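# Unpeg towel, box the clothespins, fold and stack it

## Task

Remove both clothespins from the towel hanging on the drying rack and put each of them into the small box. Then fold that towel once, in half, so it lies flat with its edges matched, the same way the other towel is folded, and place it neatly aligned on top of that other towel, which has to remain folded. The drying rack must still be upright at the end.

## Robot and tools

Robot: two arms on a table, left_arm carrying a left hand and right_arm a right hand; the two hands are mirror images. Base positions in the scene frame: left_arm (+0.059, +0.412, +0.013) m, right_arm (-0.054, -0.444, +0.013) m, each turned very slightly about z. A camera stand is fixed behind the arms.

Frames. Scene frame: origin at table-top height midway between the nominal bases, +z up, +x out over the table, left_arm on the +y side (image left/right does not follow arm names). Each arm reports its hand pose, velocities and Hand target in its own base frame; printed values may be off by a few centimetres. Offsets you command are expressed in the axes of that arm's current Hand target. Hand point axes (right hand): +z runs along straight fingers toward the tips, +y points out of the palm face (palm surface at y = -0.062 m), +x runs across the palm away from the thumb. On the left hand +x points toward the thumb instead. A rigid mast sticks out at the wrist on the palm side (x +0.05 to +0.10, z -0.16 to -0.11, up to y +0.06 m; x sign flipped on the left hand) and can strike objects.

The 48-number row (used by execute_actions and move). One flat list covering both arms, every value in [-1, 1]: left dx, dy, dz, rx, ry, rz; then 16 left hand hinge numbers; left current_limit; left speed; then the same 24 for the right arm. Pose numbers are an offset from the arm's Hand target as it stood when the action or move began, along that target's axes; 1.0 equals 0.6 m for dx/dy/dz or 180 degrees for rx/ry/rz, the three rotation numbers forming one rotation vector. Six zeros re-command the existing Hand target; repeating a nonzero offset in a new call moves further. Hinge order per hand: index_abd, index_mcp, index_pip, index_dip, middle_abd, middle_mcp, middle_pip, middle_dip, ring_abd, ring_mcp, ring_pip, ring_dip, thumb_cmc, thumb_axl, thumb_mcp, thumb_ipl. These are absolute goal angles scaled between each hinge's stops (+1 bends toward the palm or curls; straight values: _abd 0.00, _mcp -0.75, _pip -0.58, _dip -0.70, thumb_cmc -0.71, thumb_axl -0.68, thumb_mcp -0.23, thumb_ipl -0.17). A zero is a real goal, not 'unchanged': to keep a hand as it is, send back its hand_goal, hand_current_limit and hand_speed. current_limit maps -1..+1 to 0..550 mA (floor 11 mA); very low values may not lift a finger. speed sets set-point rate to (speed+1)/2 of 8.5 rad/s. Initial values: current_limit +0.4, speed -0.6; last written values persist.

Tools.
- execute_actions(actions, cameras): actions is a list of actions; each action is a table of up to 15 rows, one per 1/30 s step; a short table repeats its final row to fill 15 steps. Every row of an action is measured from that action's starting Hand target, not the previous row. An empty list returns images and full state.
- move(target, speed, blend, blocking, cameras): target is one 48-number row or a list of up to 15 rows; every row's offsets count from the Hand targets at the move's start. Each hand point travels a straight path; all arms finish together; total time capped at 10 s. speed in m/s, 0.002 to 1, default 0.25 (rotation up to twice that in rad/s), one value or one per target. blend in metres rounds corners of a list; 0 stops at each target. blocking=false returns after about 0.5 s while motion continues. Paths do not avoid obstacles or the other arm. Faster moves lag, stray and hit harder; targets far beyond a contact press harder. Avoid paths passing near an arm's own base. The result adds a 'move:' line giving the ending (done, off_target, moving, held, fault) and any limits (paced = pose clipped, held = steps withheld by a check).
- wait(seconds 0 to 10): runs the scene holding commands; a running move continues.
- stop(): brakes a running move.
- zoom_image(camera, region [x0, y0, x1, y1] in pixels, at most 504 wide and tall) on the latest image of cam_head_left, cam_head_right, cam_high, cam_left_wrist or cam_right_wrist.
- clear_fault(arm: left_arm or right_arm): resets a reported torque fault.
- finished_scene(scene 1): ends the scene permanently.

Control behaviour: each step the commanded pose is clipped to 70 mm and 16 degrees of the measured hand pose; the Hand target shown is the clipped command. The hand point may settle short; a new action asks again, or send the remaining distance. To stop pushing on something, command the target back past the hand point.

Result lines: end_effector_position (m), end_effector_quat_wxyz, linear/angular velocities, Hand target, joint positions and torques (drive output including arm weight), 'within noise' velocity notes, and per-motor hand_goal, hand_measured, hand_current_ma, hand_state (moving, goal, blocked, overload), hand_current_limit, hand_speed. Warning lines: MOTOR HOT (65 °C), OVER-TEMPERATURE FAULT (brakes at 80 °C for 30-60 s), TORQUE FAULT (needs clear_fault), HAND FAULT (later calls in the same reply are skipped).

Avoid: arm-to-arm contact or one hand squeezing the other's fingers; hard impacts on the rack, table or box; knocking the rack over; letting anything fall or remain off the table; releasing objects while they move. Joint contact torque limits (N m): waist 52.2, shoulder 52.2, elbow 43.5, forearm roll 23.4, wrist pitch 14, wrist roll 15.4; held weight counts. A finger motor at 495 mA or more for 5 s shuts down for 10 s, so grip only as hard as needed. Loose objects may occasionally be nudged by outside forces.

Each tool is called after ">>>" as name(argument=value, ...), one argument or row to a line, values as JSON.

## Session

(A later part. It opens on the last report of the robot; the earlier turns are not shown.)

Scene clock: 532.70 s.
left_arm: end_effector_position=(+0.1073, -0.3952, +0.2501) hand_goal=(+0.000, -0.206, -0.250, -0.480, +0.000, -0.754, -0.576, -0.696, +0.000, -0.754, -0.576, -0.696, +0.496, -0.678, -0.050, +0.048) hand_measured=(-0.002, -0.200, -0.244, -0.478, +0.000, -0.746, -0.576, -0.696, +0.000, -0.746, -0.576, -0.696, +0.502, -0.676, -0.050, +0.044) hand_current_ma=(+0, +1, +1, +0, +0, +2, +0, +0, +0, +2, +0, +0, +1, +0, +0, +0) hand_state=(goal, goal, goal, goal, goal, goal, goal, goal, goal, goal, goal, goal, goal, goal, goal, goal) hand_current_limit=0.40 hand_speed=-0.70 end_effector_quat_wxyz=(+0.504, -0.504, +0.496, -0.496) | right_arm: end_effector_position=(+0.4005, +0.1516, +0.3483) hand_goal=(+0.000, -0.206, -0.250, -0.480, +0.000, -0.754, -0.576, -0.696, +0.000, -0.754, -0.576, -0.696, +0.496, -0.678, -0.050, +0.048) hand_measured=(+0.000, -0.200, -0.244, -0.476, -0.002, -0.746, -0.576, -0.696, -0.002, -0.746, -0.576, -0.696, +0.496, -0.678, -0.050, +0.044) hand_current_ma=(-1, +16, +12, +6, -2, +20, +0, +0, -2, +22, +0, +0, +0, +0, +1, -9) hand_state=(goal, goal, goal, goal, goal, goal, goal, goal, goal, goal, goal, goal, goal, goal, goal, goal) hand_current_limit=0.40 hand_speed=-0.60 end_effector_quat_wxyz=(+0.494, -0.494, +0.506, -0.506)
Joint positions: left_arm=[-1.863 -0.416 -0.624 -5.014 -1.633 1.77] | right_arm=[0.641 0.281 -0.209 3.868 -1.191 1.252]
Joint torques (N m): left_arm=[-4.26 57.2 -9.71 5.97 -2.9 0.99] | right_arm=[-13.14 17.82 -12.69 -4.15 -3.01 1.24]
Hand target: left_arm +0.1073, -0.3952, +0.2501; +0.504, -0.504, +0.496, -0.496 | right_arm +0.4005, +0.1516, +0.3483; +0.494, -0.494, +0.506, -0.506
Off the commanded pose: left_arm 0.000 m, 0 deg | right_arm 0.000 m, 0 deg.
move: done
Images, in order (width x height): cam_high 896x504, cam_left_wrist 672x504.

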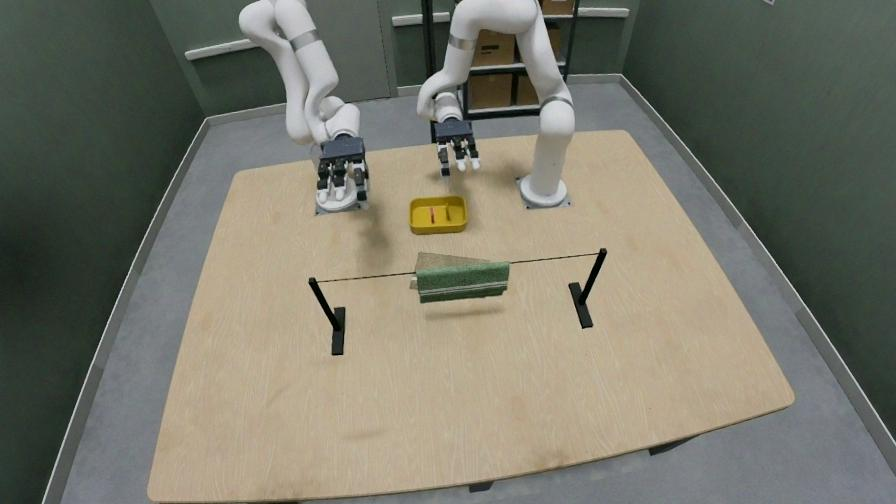

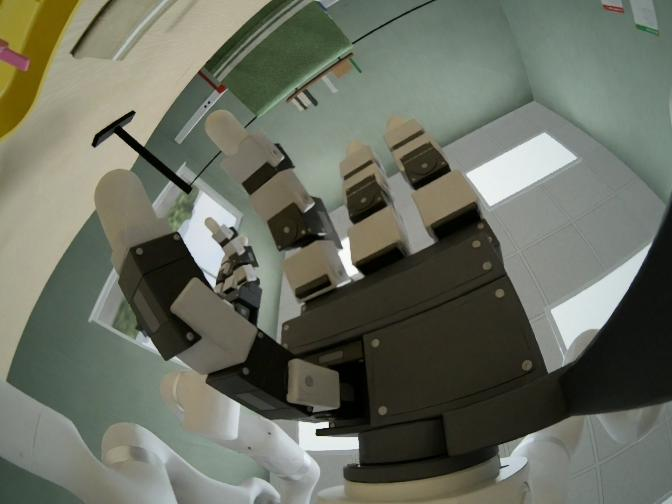

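>>> move(
  target=[
    [-0.175,-0.1617,0.2333,-0.0725,-0.0946,-0.1994,0,-0.137,-0.095,-0.275,0,0.479,0.737,-0.26,0,0.479,0.737,-0.26,0.497,-0.678,-0.09,-0.005,0.4,-0.6, -0.0275,0.1342,0.1475,-0.0725,0.0946,0.1994,0,-0.137,-0.095,-0.275,0,0.479,0.737,-0.26,0,0.479,0.737,-0.26,0.497,-0.678,-0.09,-0.005,0.4,-0.6],
    [-0.3583,0.105,0.6,-0.1451,-0.1892,-0.3987,0,-0.137,-0.095,-0.275,0,0.479,0.737,-0.26,0,0.479,0.737,-0.26,0.497,-0.678,-0.09,-0.005,0.4,-0.6, -0.055,0.2683,0.295,-0.1451,0.1892,0.3987,0,-0.137,-0.095,-0.275,0,0.479,0.737,-0.26,0,0.479,0.737,-0.26,0.497,-0.678,-0.09,-0.005,0.4,-0.6],
  ],
  speed=0.2,
  blend=0.05,
  cameras=["all"],
)

Scene clock: 547.13 s.
left_arm: end_effector_position=(+0.4639, -0.1748, +0.1870) hand_goal=(+0.000, -0.138, -0.096, -0.276, +0.000, +0.478, +0.736, -0.260, +0.000, +0.478, +0.736, -0.260, +0.496, -0.678, -0.090, -0.006) hand_measured=(+0.000, -0.138, -0.098, -0.278, +0.000, +0.472, +0.732, -0.262, +0.000, +0.472, +0.732, -0.262, +0.502, -0.676, -0.090, -0.004) hand_current_ma=(+0, +0, +0, +0, +0, -1, +0, +0, +0, -1, +0, +0, +1, +0, +0, +0) hand_state=(goal, goal, goal, goal, goal, goal, goal, goal, goal, goal, goal, goal, goal, goal, goal, goal) hand_current_limit=0.40 hand_speed=-0.60 end_effector_quat_wxyz=(-0.121, +0.899, -0.048, +0.418) | right_arm: end_effector_position=(+0.5782, +0.1802, +0.1872) hand_goal=(+0.000, -0.138, -0.096, -0.276, +0.000, +0.478, +0.736, -0.260, +0.000, +0.478, +0.736, -0.260, +0.496, -0.678, -0.090, -0.006) hand_measured=(+0.000, -0.138, -0.098, -0.280, -0.002, +0.472, +0.732, -0.264, -0.002, +0.472, +0.732, -0.262, +0.500, -0.678, -0.090, -0.004) hand_current_ma=(+0, +0, -4, -6, -2, -15, -8, -6, -2, -16, -8, -5, +10, +0, +2, +4) hand_state=(goal, goal, goal, goal, goal, goal, goal, goal, goal, goal, goal, goal, goal, goal, goal, goal) hand_current_limit=0.40 hand_speed=-0.60 end_effector_quat_wxyz=(+0.417, -0.044, +0.899, -0.124)
Joint positions: left_arm=[-0.427 -0.297 -0.402 -3.855 -0.82 0.423] | right_arm=[0.33 -0.47 -0.691 3.834 -0.721 2.624]
Joint torques (N m): left_arm=[7.76 11.06 -23.55 5.07 -2.47 -1.2] | right_arm=[-13.44 14.43 -14.32 -3.84 0.56 1.65]
Hand target: left_arm +0.4639, -0.1748, +0.1870; -0.121, +0.899, -0.048, +0.418 | right_arm +0.5782, +0.1802, +0.1872; +0.417, -0.044, +0.899, -0.124
Off the commanded pose: left_arm 0.000 m, 0 deg | right_arm 0.000 m, 0 deg.
move: done

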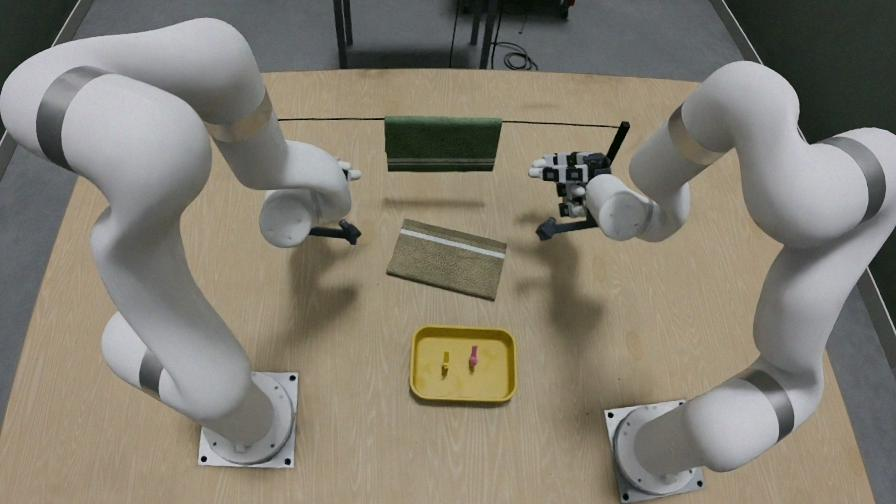

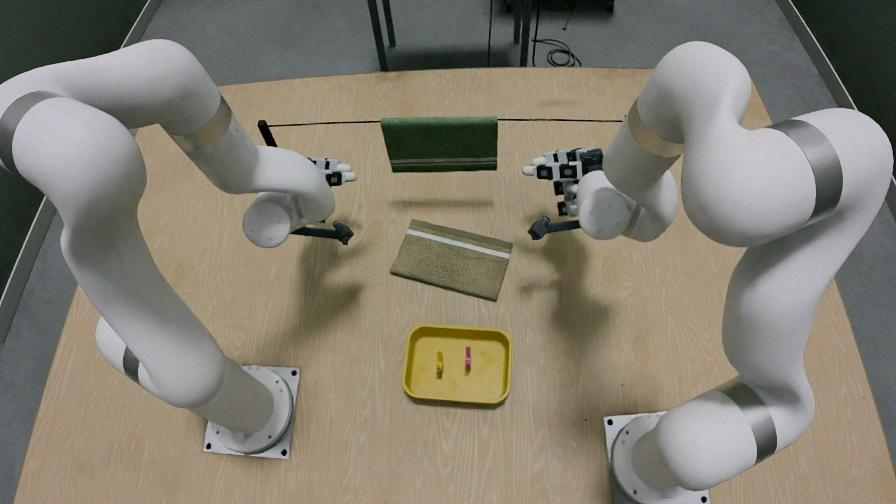

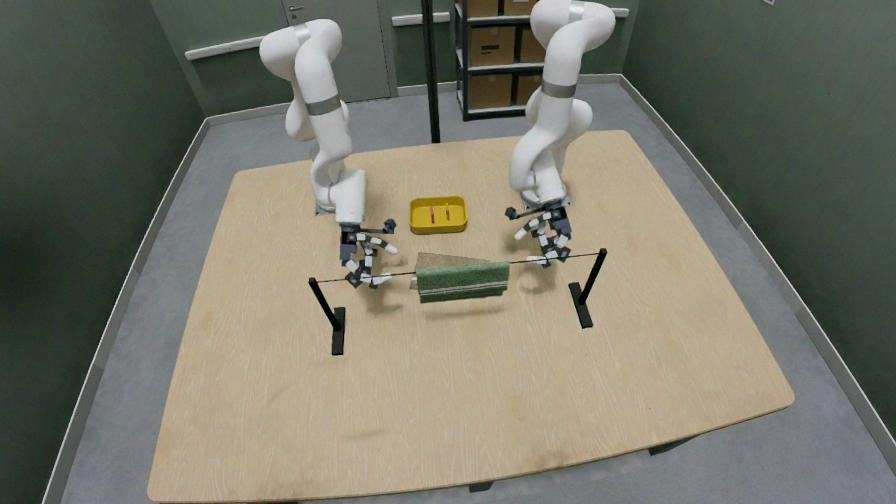

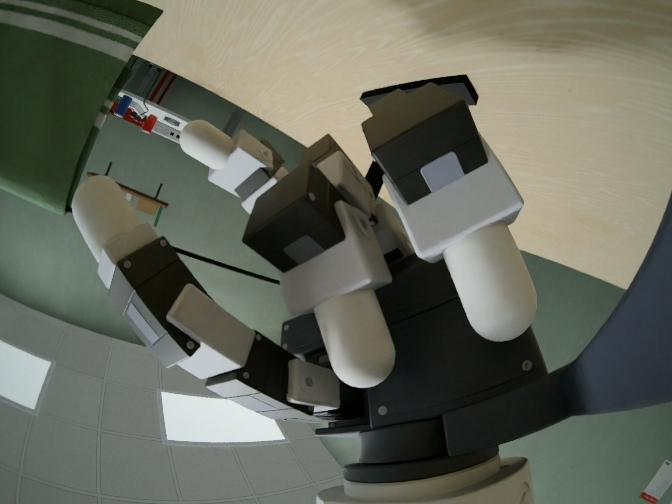

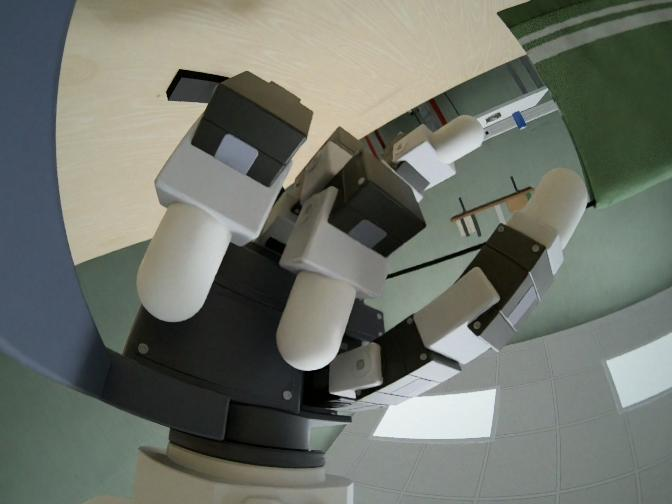

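>>> execute_actions(
  actions=[],
)

>>> zoom_image(
  camera="cam_head_left",
  region=[370, 80, 520, 200],
)

Scene clock: 560.67 s.
left_arm: end_effector_position=(+0.4639, -0.1748, +0.1870) hand_goal=(+0.000, -0.138, -0.096, -0.276, +0.000, +0.478, +0.736, -0.260, +0.000, +0.478, +0.736, -0.260, +0.496, -0.678, -0.090, -0.006) hand_measured=(+0.000, -0.138, -0.098, -0.278, +0.000, +0.472, +0.732, -0.262, +0.000, +0.472, +0.732, -0.262, +0.502, -0.676, -0.090, -0.004) hand_current_ma=(+0, +0, +0, +0, +0, -1, +0, +0, +0, -1, +0, +0, +1, +0, +0, +0) hand_state=(goal, goal, goal, goal, goal, goal, goal, goal, goal, goal, goal, goal, goal, goal, goal, goal) hand_current_limit=0.40 hand_speed=-0.60 end_effector_quat_wxyz=(-0.121, +0.899, -0.048, +0.418) | right_arm: end_effector_position=(+0.5782, +0.1802, +0.1872) hand_goal=(+0.000, -0.138, -0.096, -0.276, +0.000, +0.478, +0.736, -0.260, +0.000, +0.478, +0.736, -0.260, +0.496, -0.678, -0.090, -0.006) hand_measured=(+0.000, -0.138, -0.098, -0.280, -0.002, +0.472, +0.732, -0.264, -0.002, +0.472, +0.732, -0.262, +0.500, -0.678, -0.090, -0.004) hand_current_ma=(+0, +0, -4, -6, -2, -15, -8, -6, -2, -16, -8, -5, +10, +0, +2, +4) hand_state=(goal, goal, goal, goal, goal, goal, goal, goal, goal, goal, goal, goal, goal, goal, goal, goal) hand_current_limit=0.40 hand_speed=-0.60 end_effector_quat_wxyz=(+0.417, -0.044, +0.899, -0.124)
Joint positions: left_arm=[-0.427 -0.297 -0.402 -3.855 -0.82 0.423] | right_arm=[0.33 -0.47 -0.691 3.834 -0.721 2.625]
Joint velocities: within noise
Joint torques (N m): left_arm=[7.68 13.21 -23.83 4.9 -2.49 -0.2] | right_arm=[-13.55 14.84 -14.33 -3.28 -2.6 1.39]
Hand target: left_arm +0.4639, -0.1748, +0.1870; -0.121, +0.899, -0.048, +0.418 | right_arm +0.5782, +0.1802, +0.1872; +0.417, -0.044, +0.899, -0.124
Off the commanded pose: left_arm 0.000 m, 0 deg | right_arm 0.000 m, 0 deg.

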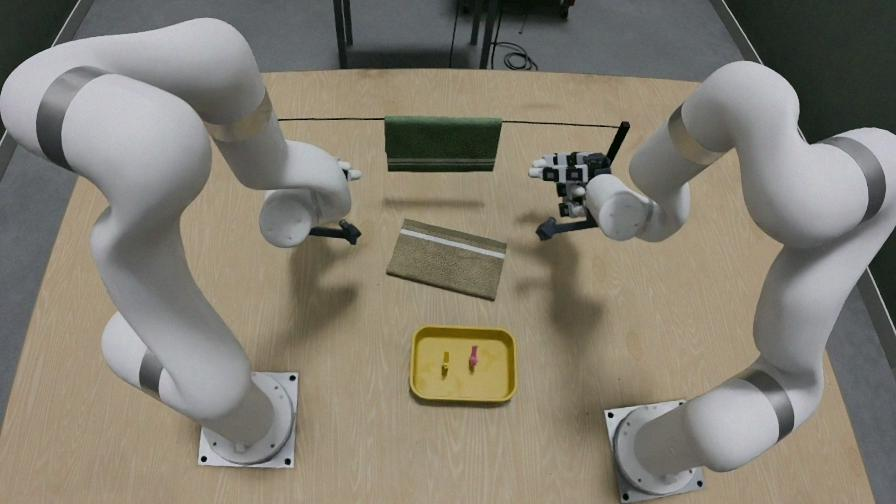

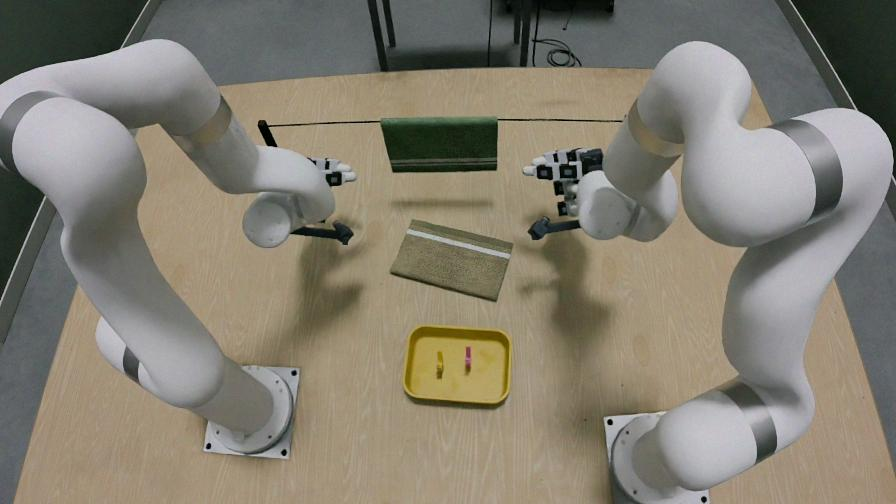

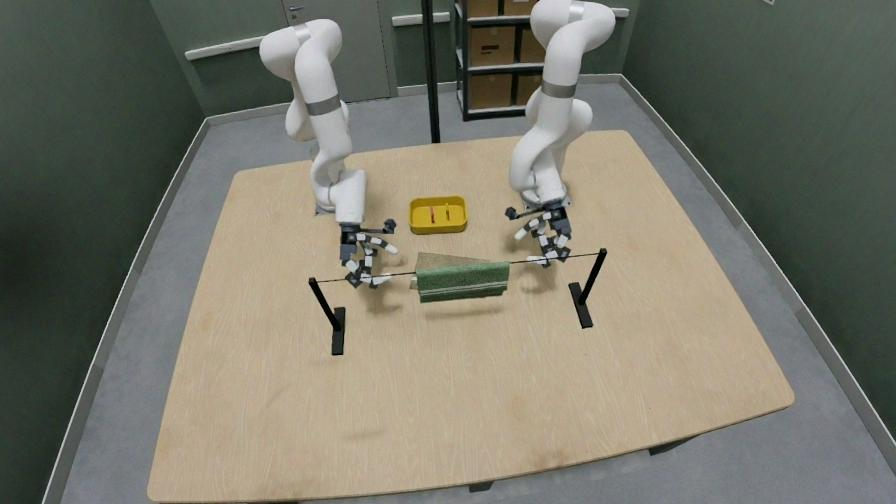

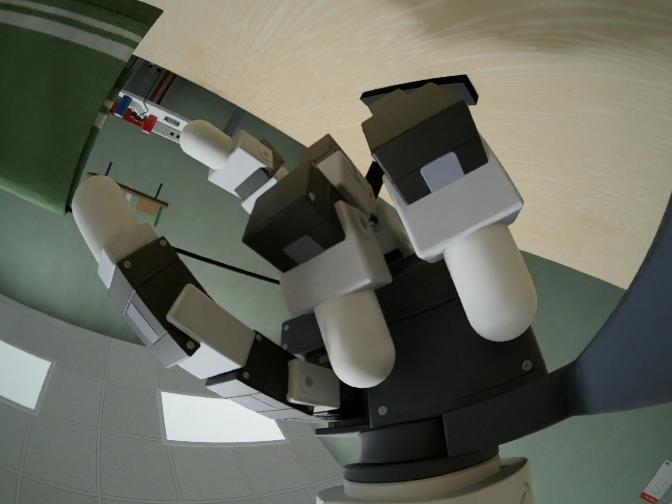

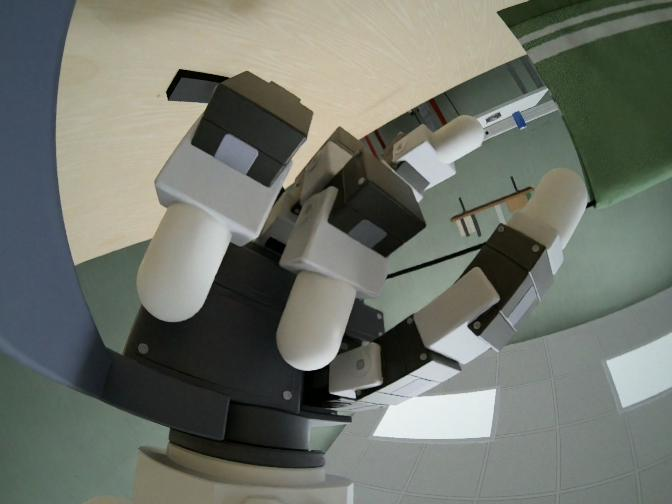

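Scaled by 3.360 from the camera's 896x504 image, which has a finer 1280x720 frame.

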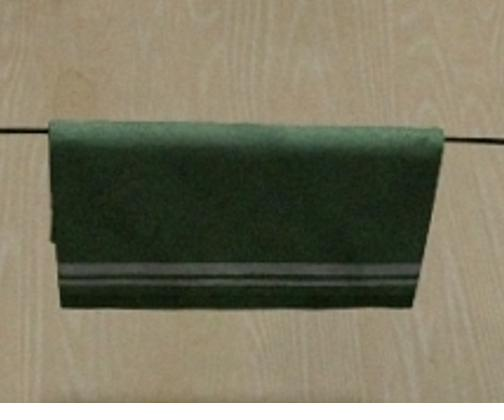

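>>> zoom_image(
  camera="cam_right_wrist",
  region=[420, 0, 672, 252],
)

>>> zoom_image(
  camera="cam_left_wrist",
  region=[0, 0, 252, 252],
)

>>> zoom_image(
  camera="cam_head_right",
  region=[370, 80, 520, 200],
)

>>> zoom_image(
  camera="cam_high",
  region=[330, 220, 580, 340],
)

Scaled by 2.000 from the camera's 672x504 image, which has a finer 960x720 frame.

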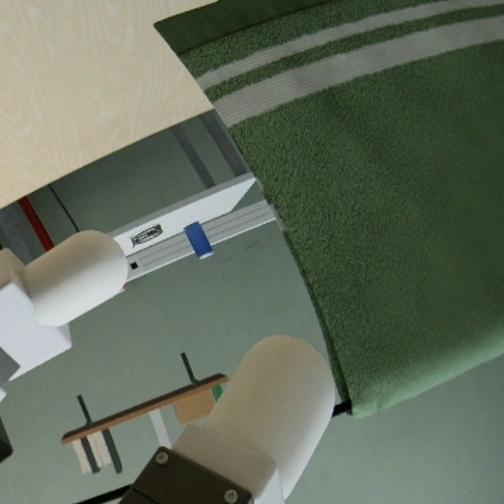

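Scaled by 2.000 from the camera's 672x504 image, which has a finer 960x720 frame.

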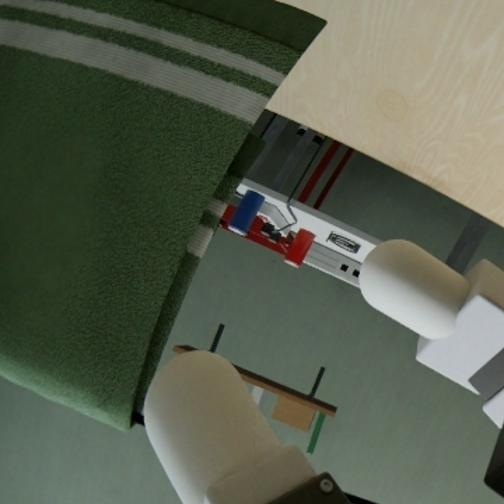

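Scaled by 3.360 from the camera's 896x504 image, which has a finer 1280x720 frame.

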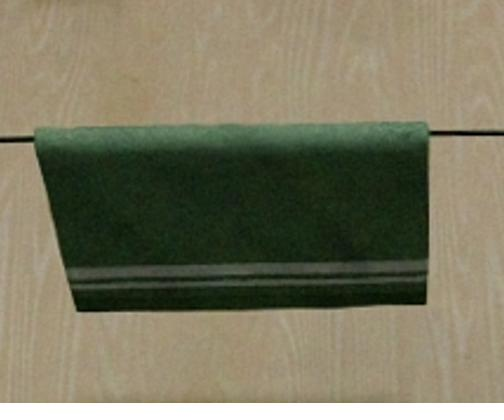

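Scaled by 2.016 from the camera's 896x504 image, which has a finer 1280x720 frame.

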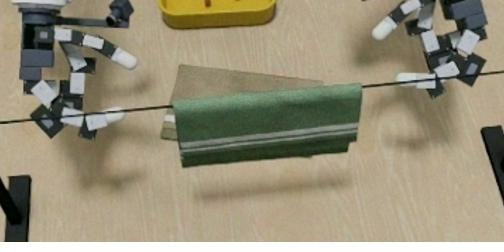

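>>> zoom_image(
  camera="cam_high",
  region=[400, 250, 520, 320],
)

Scaled by 4.200 from the camera's 896x504 image, which has a finer 1280x720 frame.

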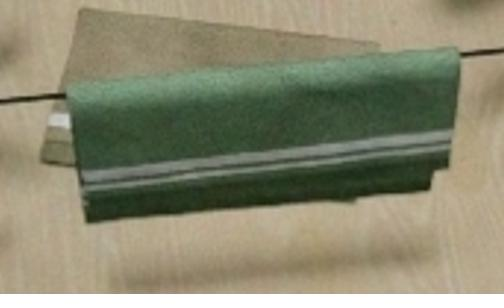

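>>> move(
  target=[-0.0037,0.0895,0.1945,0,0,0, 0,-0.137,-0.095,-0.275, 0,0.479,0.737,-0.26, 0,0.479,0.737,-0.26, 0.497,-0.678,-0.09,-0.005, 0.4,-0.6, 0.0166,0.0782,0.1837,0,0,0, 0,-0.137,-0.095,-0.275, 0,0.479,0.737,-0.26, 0,0.479,0.737,-0.26, 0.497,-0.678,-0.09,-0.005, 0.4,-0.6],
  speed=0.08,
  cameras=["all"],
)

>>> zoom_image(
  camera="cam_right_wrist",
  region=[420, 0, 672, 252],
)

>>> zoom_image(
  camera="cam_left_wrist",
  region=[0, 0, 252, 252],
)

>>> zoom_image(
  camera="cam_head_left",
  region=[300, 80, 600, 260],
)

Scene clock: 572.37 s.
left_arm: end_effector_position=(+0.5523, -0.2055, +0.0990) hand_goal=(+0.000, -0.138, -0.096, -0.276, +0.000, +0.478, +0.736, -0.260, +0.000, +0.478, +0.736, -0.260, +0.496, -0.678, -0.090, -0.006) hand_measured=(+0.000, -0.138, -0.098, -0.278, +0.000, +0.472, +0.732, -0.262, +0.000, +0.472, +0.732, -0.262, +0.502, -0.676, -0.090, -0.004) hand_current_ma=(+0, +0, +0, +0, +0, -1, +0, +0, +0, -1, +0, +0, +1, +0, +0, +0) hand_state=(goal, goal, goal, goal, goal, goal, goal, goal, goal, goal, goal, goal, goal, goal, goal, goal) hand_current_limit=0.40 hand_speed=-0.60 end_effector_quat_wxyz=(-0.121, +0.899, -0.048, +0.418) | right_arm: end_effector_position=(+0.6568, +0.2033, +0.0993) hand_goal=(+0.000, -0.138, -0.096, -0.276, +0.000, +0.478, +0.736, -0.260, +0.000, +0.478, +0.736, -0.260, +0.496, -0.678, -0.090, -0.006) hand_measured=(+0.000, -0.138, -0.098, -0.280, -0.002, +0.472, +0.732, -0.264, -0.002, +0.472, +0.732, -0.262, +0.500, -0.678, -0.090, -0.004) hand_current_ma=(+0, +0, -4, -6, -2, -15, -8, -6, -2, -16, -8, -5, +10, +0, +2, +4) hand_state=(goal, goal, goal, goal, goal, goal, goal, goal, goal, goal, goal, goal, goal, goal, goal, goal) hand_current_limit=0.40 hand_speed=-0.60 end_effector_quat_wxyz=(+0.417, -0.044, +0.899, -0.124)
Joint positions: left_arm=[-0.406 -0.687 -0.696 -3.78 -0.894 0.342] | right_arm=[0.322 -0.798 -0.966 3.789 -0.763 2.676]
Joint torques (N m): left_arm=[7.09 27.14 -22.1 5.78 -2.3 -1.16] | right_arm=[-14.04 22.56 -13.82 -2.42 -1.94 0.45]
Hand target: left_arm +0.5523, -0.2055, +0.0989; -0.121, +0.899, -0.048, +0.418 | right_arm +0.6568, +0.2033, +0.0992; +0.417, -0.044, +0.899, -0.124
Off the commanded pose: left_arm 0.000 m, 0 deg | right_arm 0.000 m, 0 deg.
move: done

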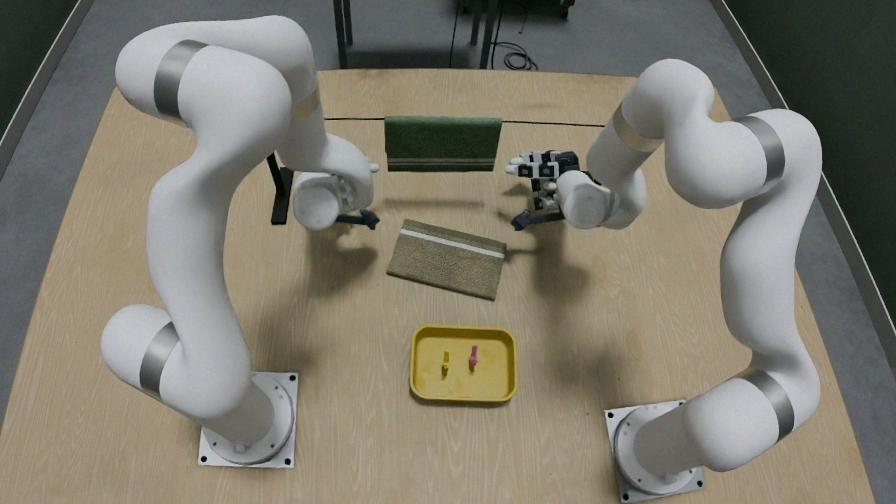

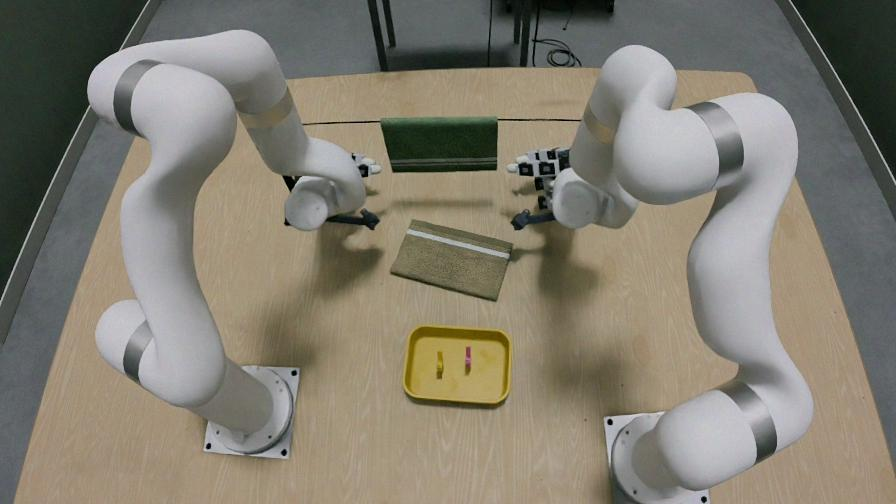

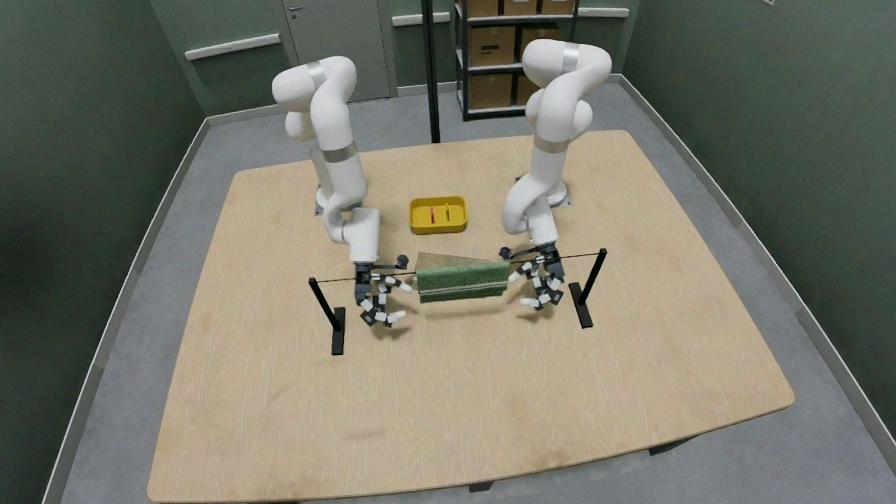

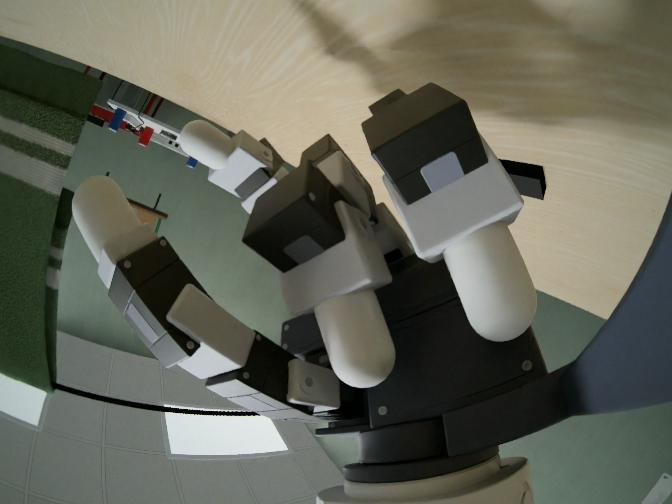

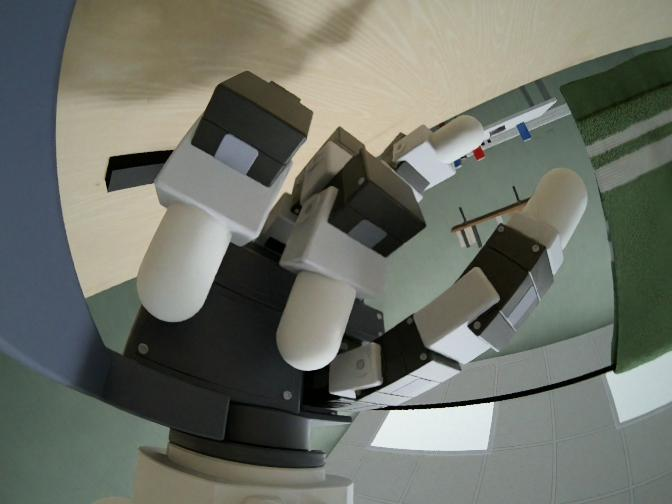

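Scaled by 2.000 from the camera's 672x504 image, which has a finer 960x720 frame.

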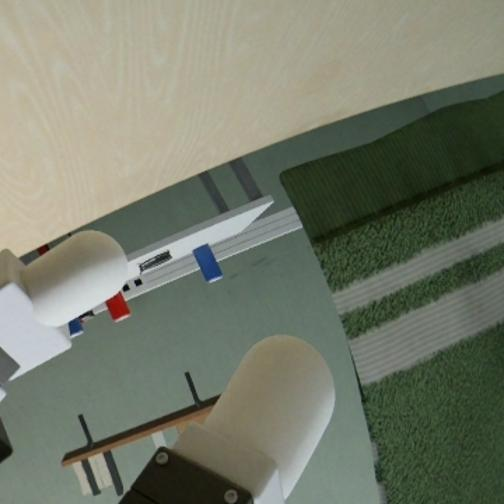

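Scaled by 2.000 from the camera's 672x504 image, which has a finer 960x720 frame.

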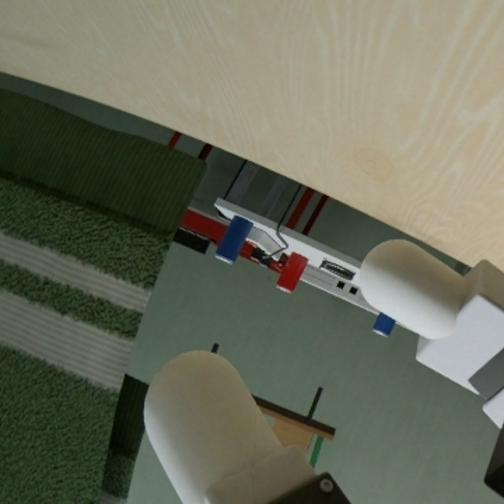

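Scaled by 1.680 from the camera's 896x504 image, which has a finer 1280x720 frame.

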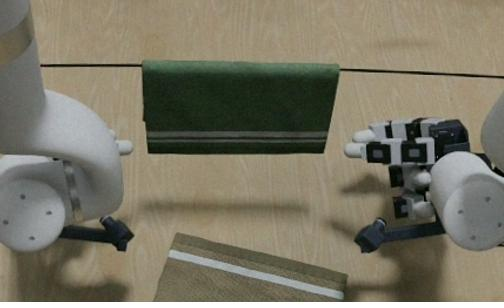

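>>> zoom_image(
  camera="cam_head_left",
  region=[480, 140, 580, 200],
)

>>> zoom_image(
  camera="cam_head_right",
  region=[480, 140, 580, 200],
)

>>> zoom_image(
  camera="cam_high",
  region=[340, 250, 580, 340],
)

>>> zoom_image(
  camera="cam_head_left",
  region=[300, 140, 400, 200],
)

Scaled by 5.040 from the camera's 896x504 image, which has a finer 1280x720 frame.

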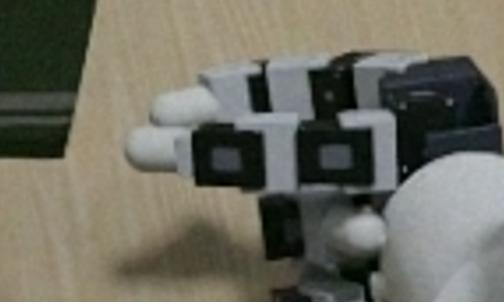

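Scaled by 5.040 from the camera's 896x504 image, which has a finer 1280x720 frame.

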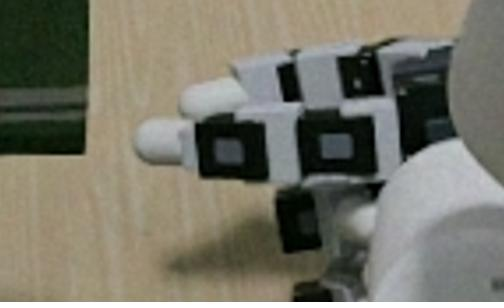

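Scaled by 2.100 from the camera's 896x504 image, which has a finer 1280x720 frame.

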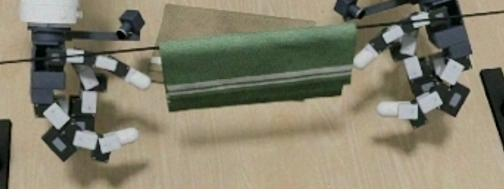

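Scaled by 5.040 from the camera's 896x504 image, which has a finer 1280x720 frame.

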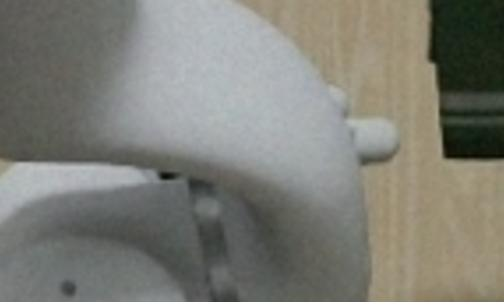

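>>> move(
  target=[0.0103,0.1017,-0.0087,0,0,0, 0,-0.137,-0.095,-0.275, 0,0.479,0.737,-0.26, 0,0.479,0.737,-0.26, 0.497,-0.678,-0.09,-0.005, 0.4,-0.6, -0.0112,0.0996,-0.0094,0,0,0, 0,-0.137,-0.095,-0.275, 0,0.479,0.737,-0.26, 0,0.479,0.737,-0.26, 0.497,-0.678,-0.09,-0.005, 0.4,-0.6],
  speed=0.05,
  cameras=["all"],
)

>>> zoom_image(
  camera="cam_right_wrist",
  region=[420, 0, 672, 252],
)

>>> zoom_image(
  camera="cam_left_wrist",
  region=[0, 0, 252, 252],
)

>>> zoom_image(
  camera="cam_head_left",
  region=[360, 100, 530, 200],
)

>>> zoom_image(
  camera="cam_high",
  region=[380, 240, 560, 340],
)

Scene clock: 584.00 s.
left_arm: end_effector_position=(+0.5533, -0.2665, +0.0910) hand_goal=(+0.000, -0.138, -0.096, -0.276, +0.000, +0.478, +0.736, -0.260, +0.000, +0.478, +0.736, -0.260, +0.496, -0.678, -0.090, -0.006) hand_measured=(+0.000, -0.138, -0.098, -0.278, +0.000, +0.472, +0.732, -0.262, +0.000, +0.472, +0.732, -0.262, +0.502, -0.676, -0.090, -0.004) hand_current_ma=(+0, +0, +0, +0, +0, -1, +0, +0, +0, -1, +0, +0, +1, +0, +0, +0) hand_state=(goal, goal, goal, goal, goal, goal, goal, goal, goal, goal, goal, goal, goal, goal, goal, goal) hand_current_limit=0.40 hand_speed=-0.60 end_effector_quat_wxyz=(-0.121, +0.899, -0.048, +0.418) | right_arm: end_effector_position=(+0.6582, +0.2632, +0.0922) hand_goal=(+0.000, -0.138, -0.096, -0.276, +0.000, +0.478, +0.736, -0.260, +0.000, +0.478, +0.736, -0.260, +0.496, -0.678, -0.090, -0.006) hand_measured=(+0.000, -0.138, -0.098, -0.280, -0.002, +0.472, +0.732, -0.264, -0.002, +0.472, +0.732, -0.262, +0.500, -0.678, -0.090, -0.004) hand_current_ma=(+0, -1, -4, -6, -2, -15, -8, -6, -2, -16, -8, -5, +10, +0, +2, +4) hand_state=(goal, goal, goal, goal, goal, goal, goal, goal, goal, goal, goal, goal, goal, goal, goal, goal) hand_current_limit=0.40 hand_speed=-0.60 end_effector_quat_wxyz=(+0.417, -0.044, +0.899, -0.124)
Joint positions: left_arm=[-0.536 -0.738 -0.779 -3.929 -0.872 0.372] | right_arm=[0.431 -0.845 -1.041 3.931 -0.754 2.628]
Joint torques (N m): left_arm=[-2.16 29.39 -21.6 -7.04 0.57 0.84] | right_arm=[14.99 23.31 -15.07 3.08 0.51 -1.19]
Hand target: left_arm +0.5533, -0.2665, +0.0910; -0.121, +0.899, -0.048, +0.418 | right_arm +0.6582, +0.2633, +0.0922; +0.417, -0.044, +0.899, -0.124
Off the commanded pose: left_arm 0.000 m, 0 deg | right_arm 0.000 m, 0 deg.
move: done

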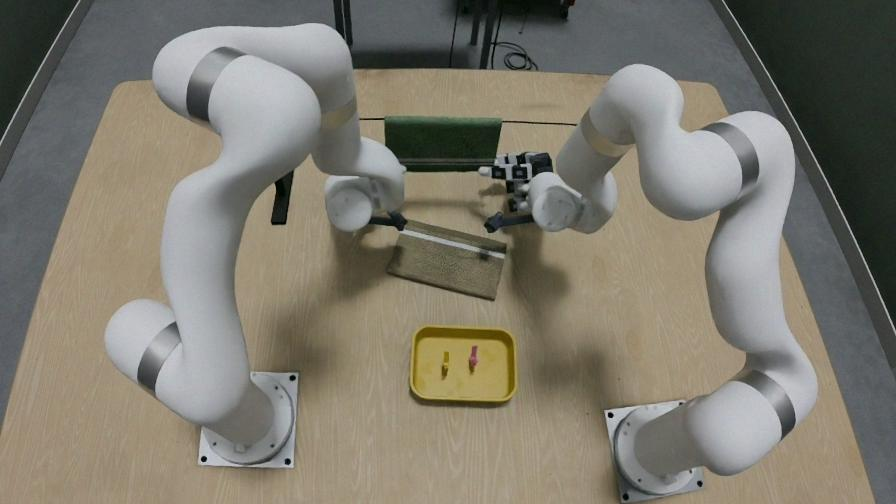

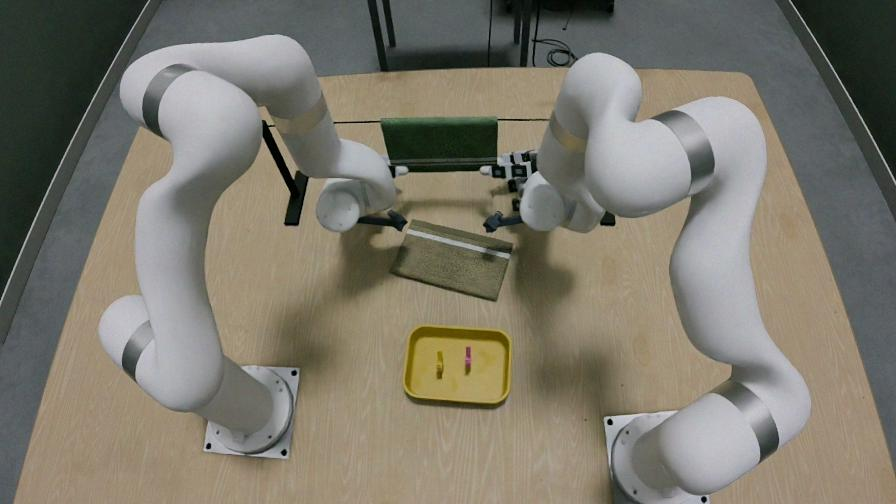

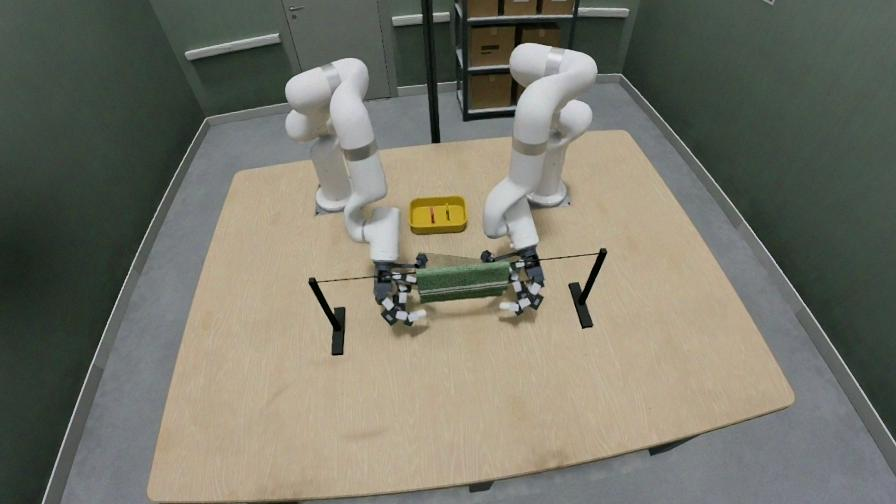

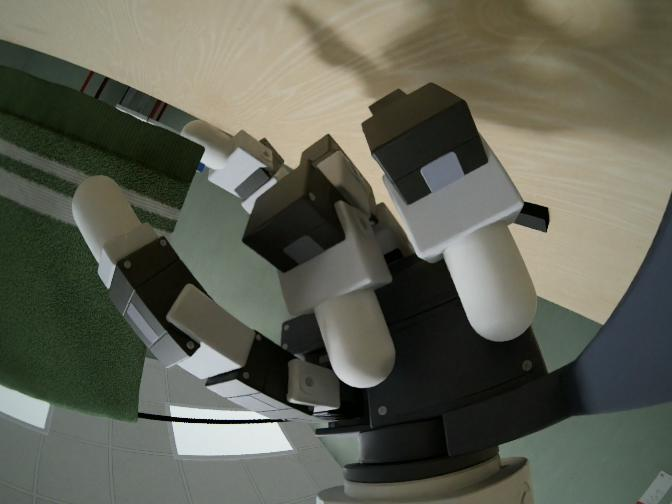

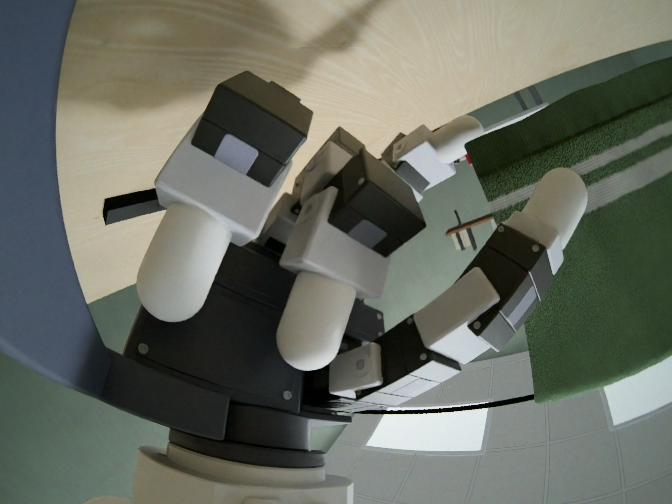

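Scaled by 2.000 from the camera's 672x504 image, which has a finer 960x720 frame.

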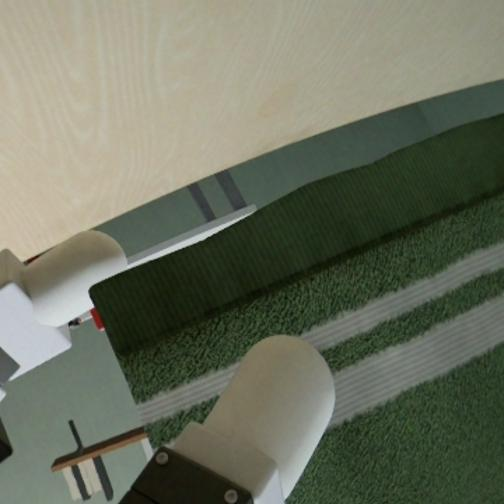

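Scaled by 2.000 from the camera's 672x504 image, which has a finer 960x720 frame.

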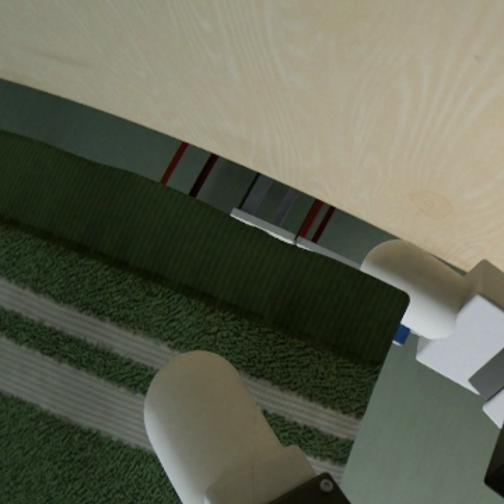

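Scaled by 2.965 from the camera's 896x504 image, which has a finer 1280x720 frame.

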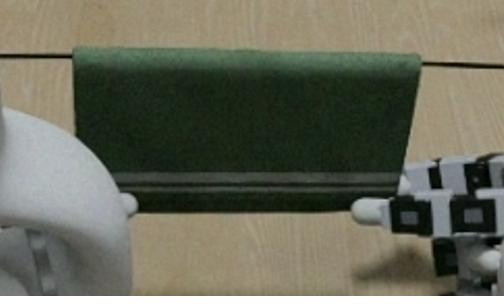

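Scaled by 2.800 from the camera's 896x504 image, which has a finer 1280x720 frame.

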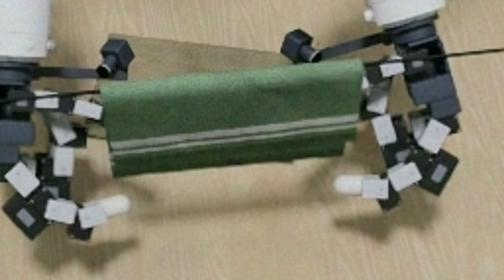

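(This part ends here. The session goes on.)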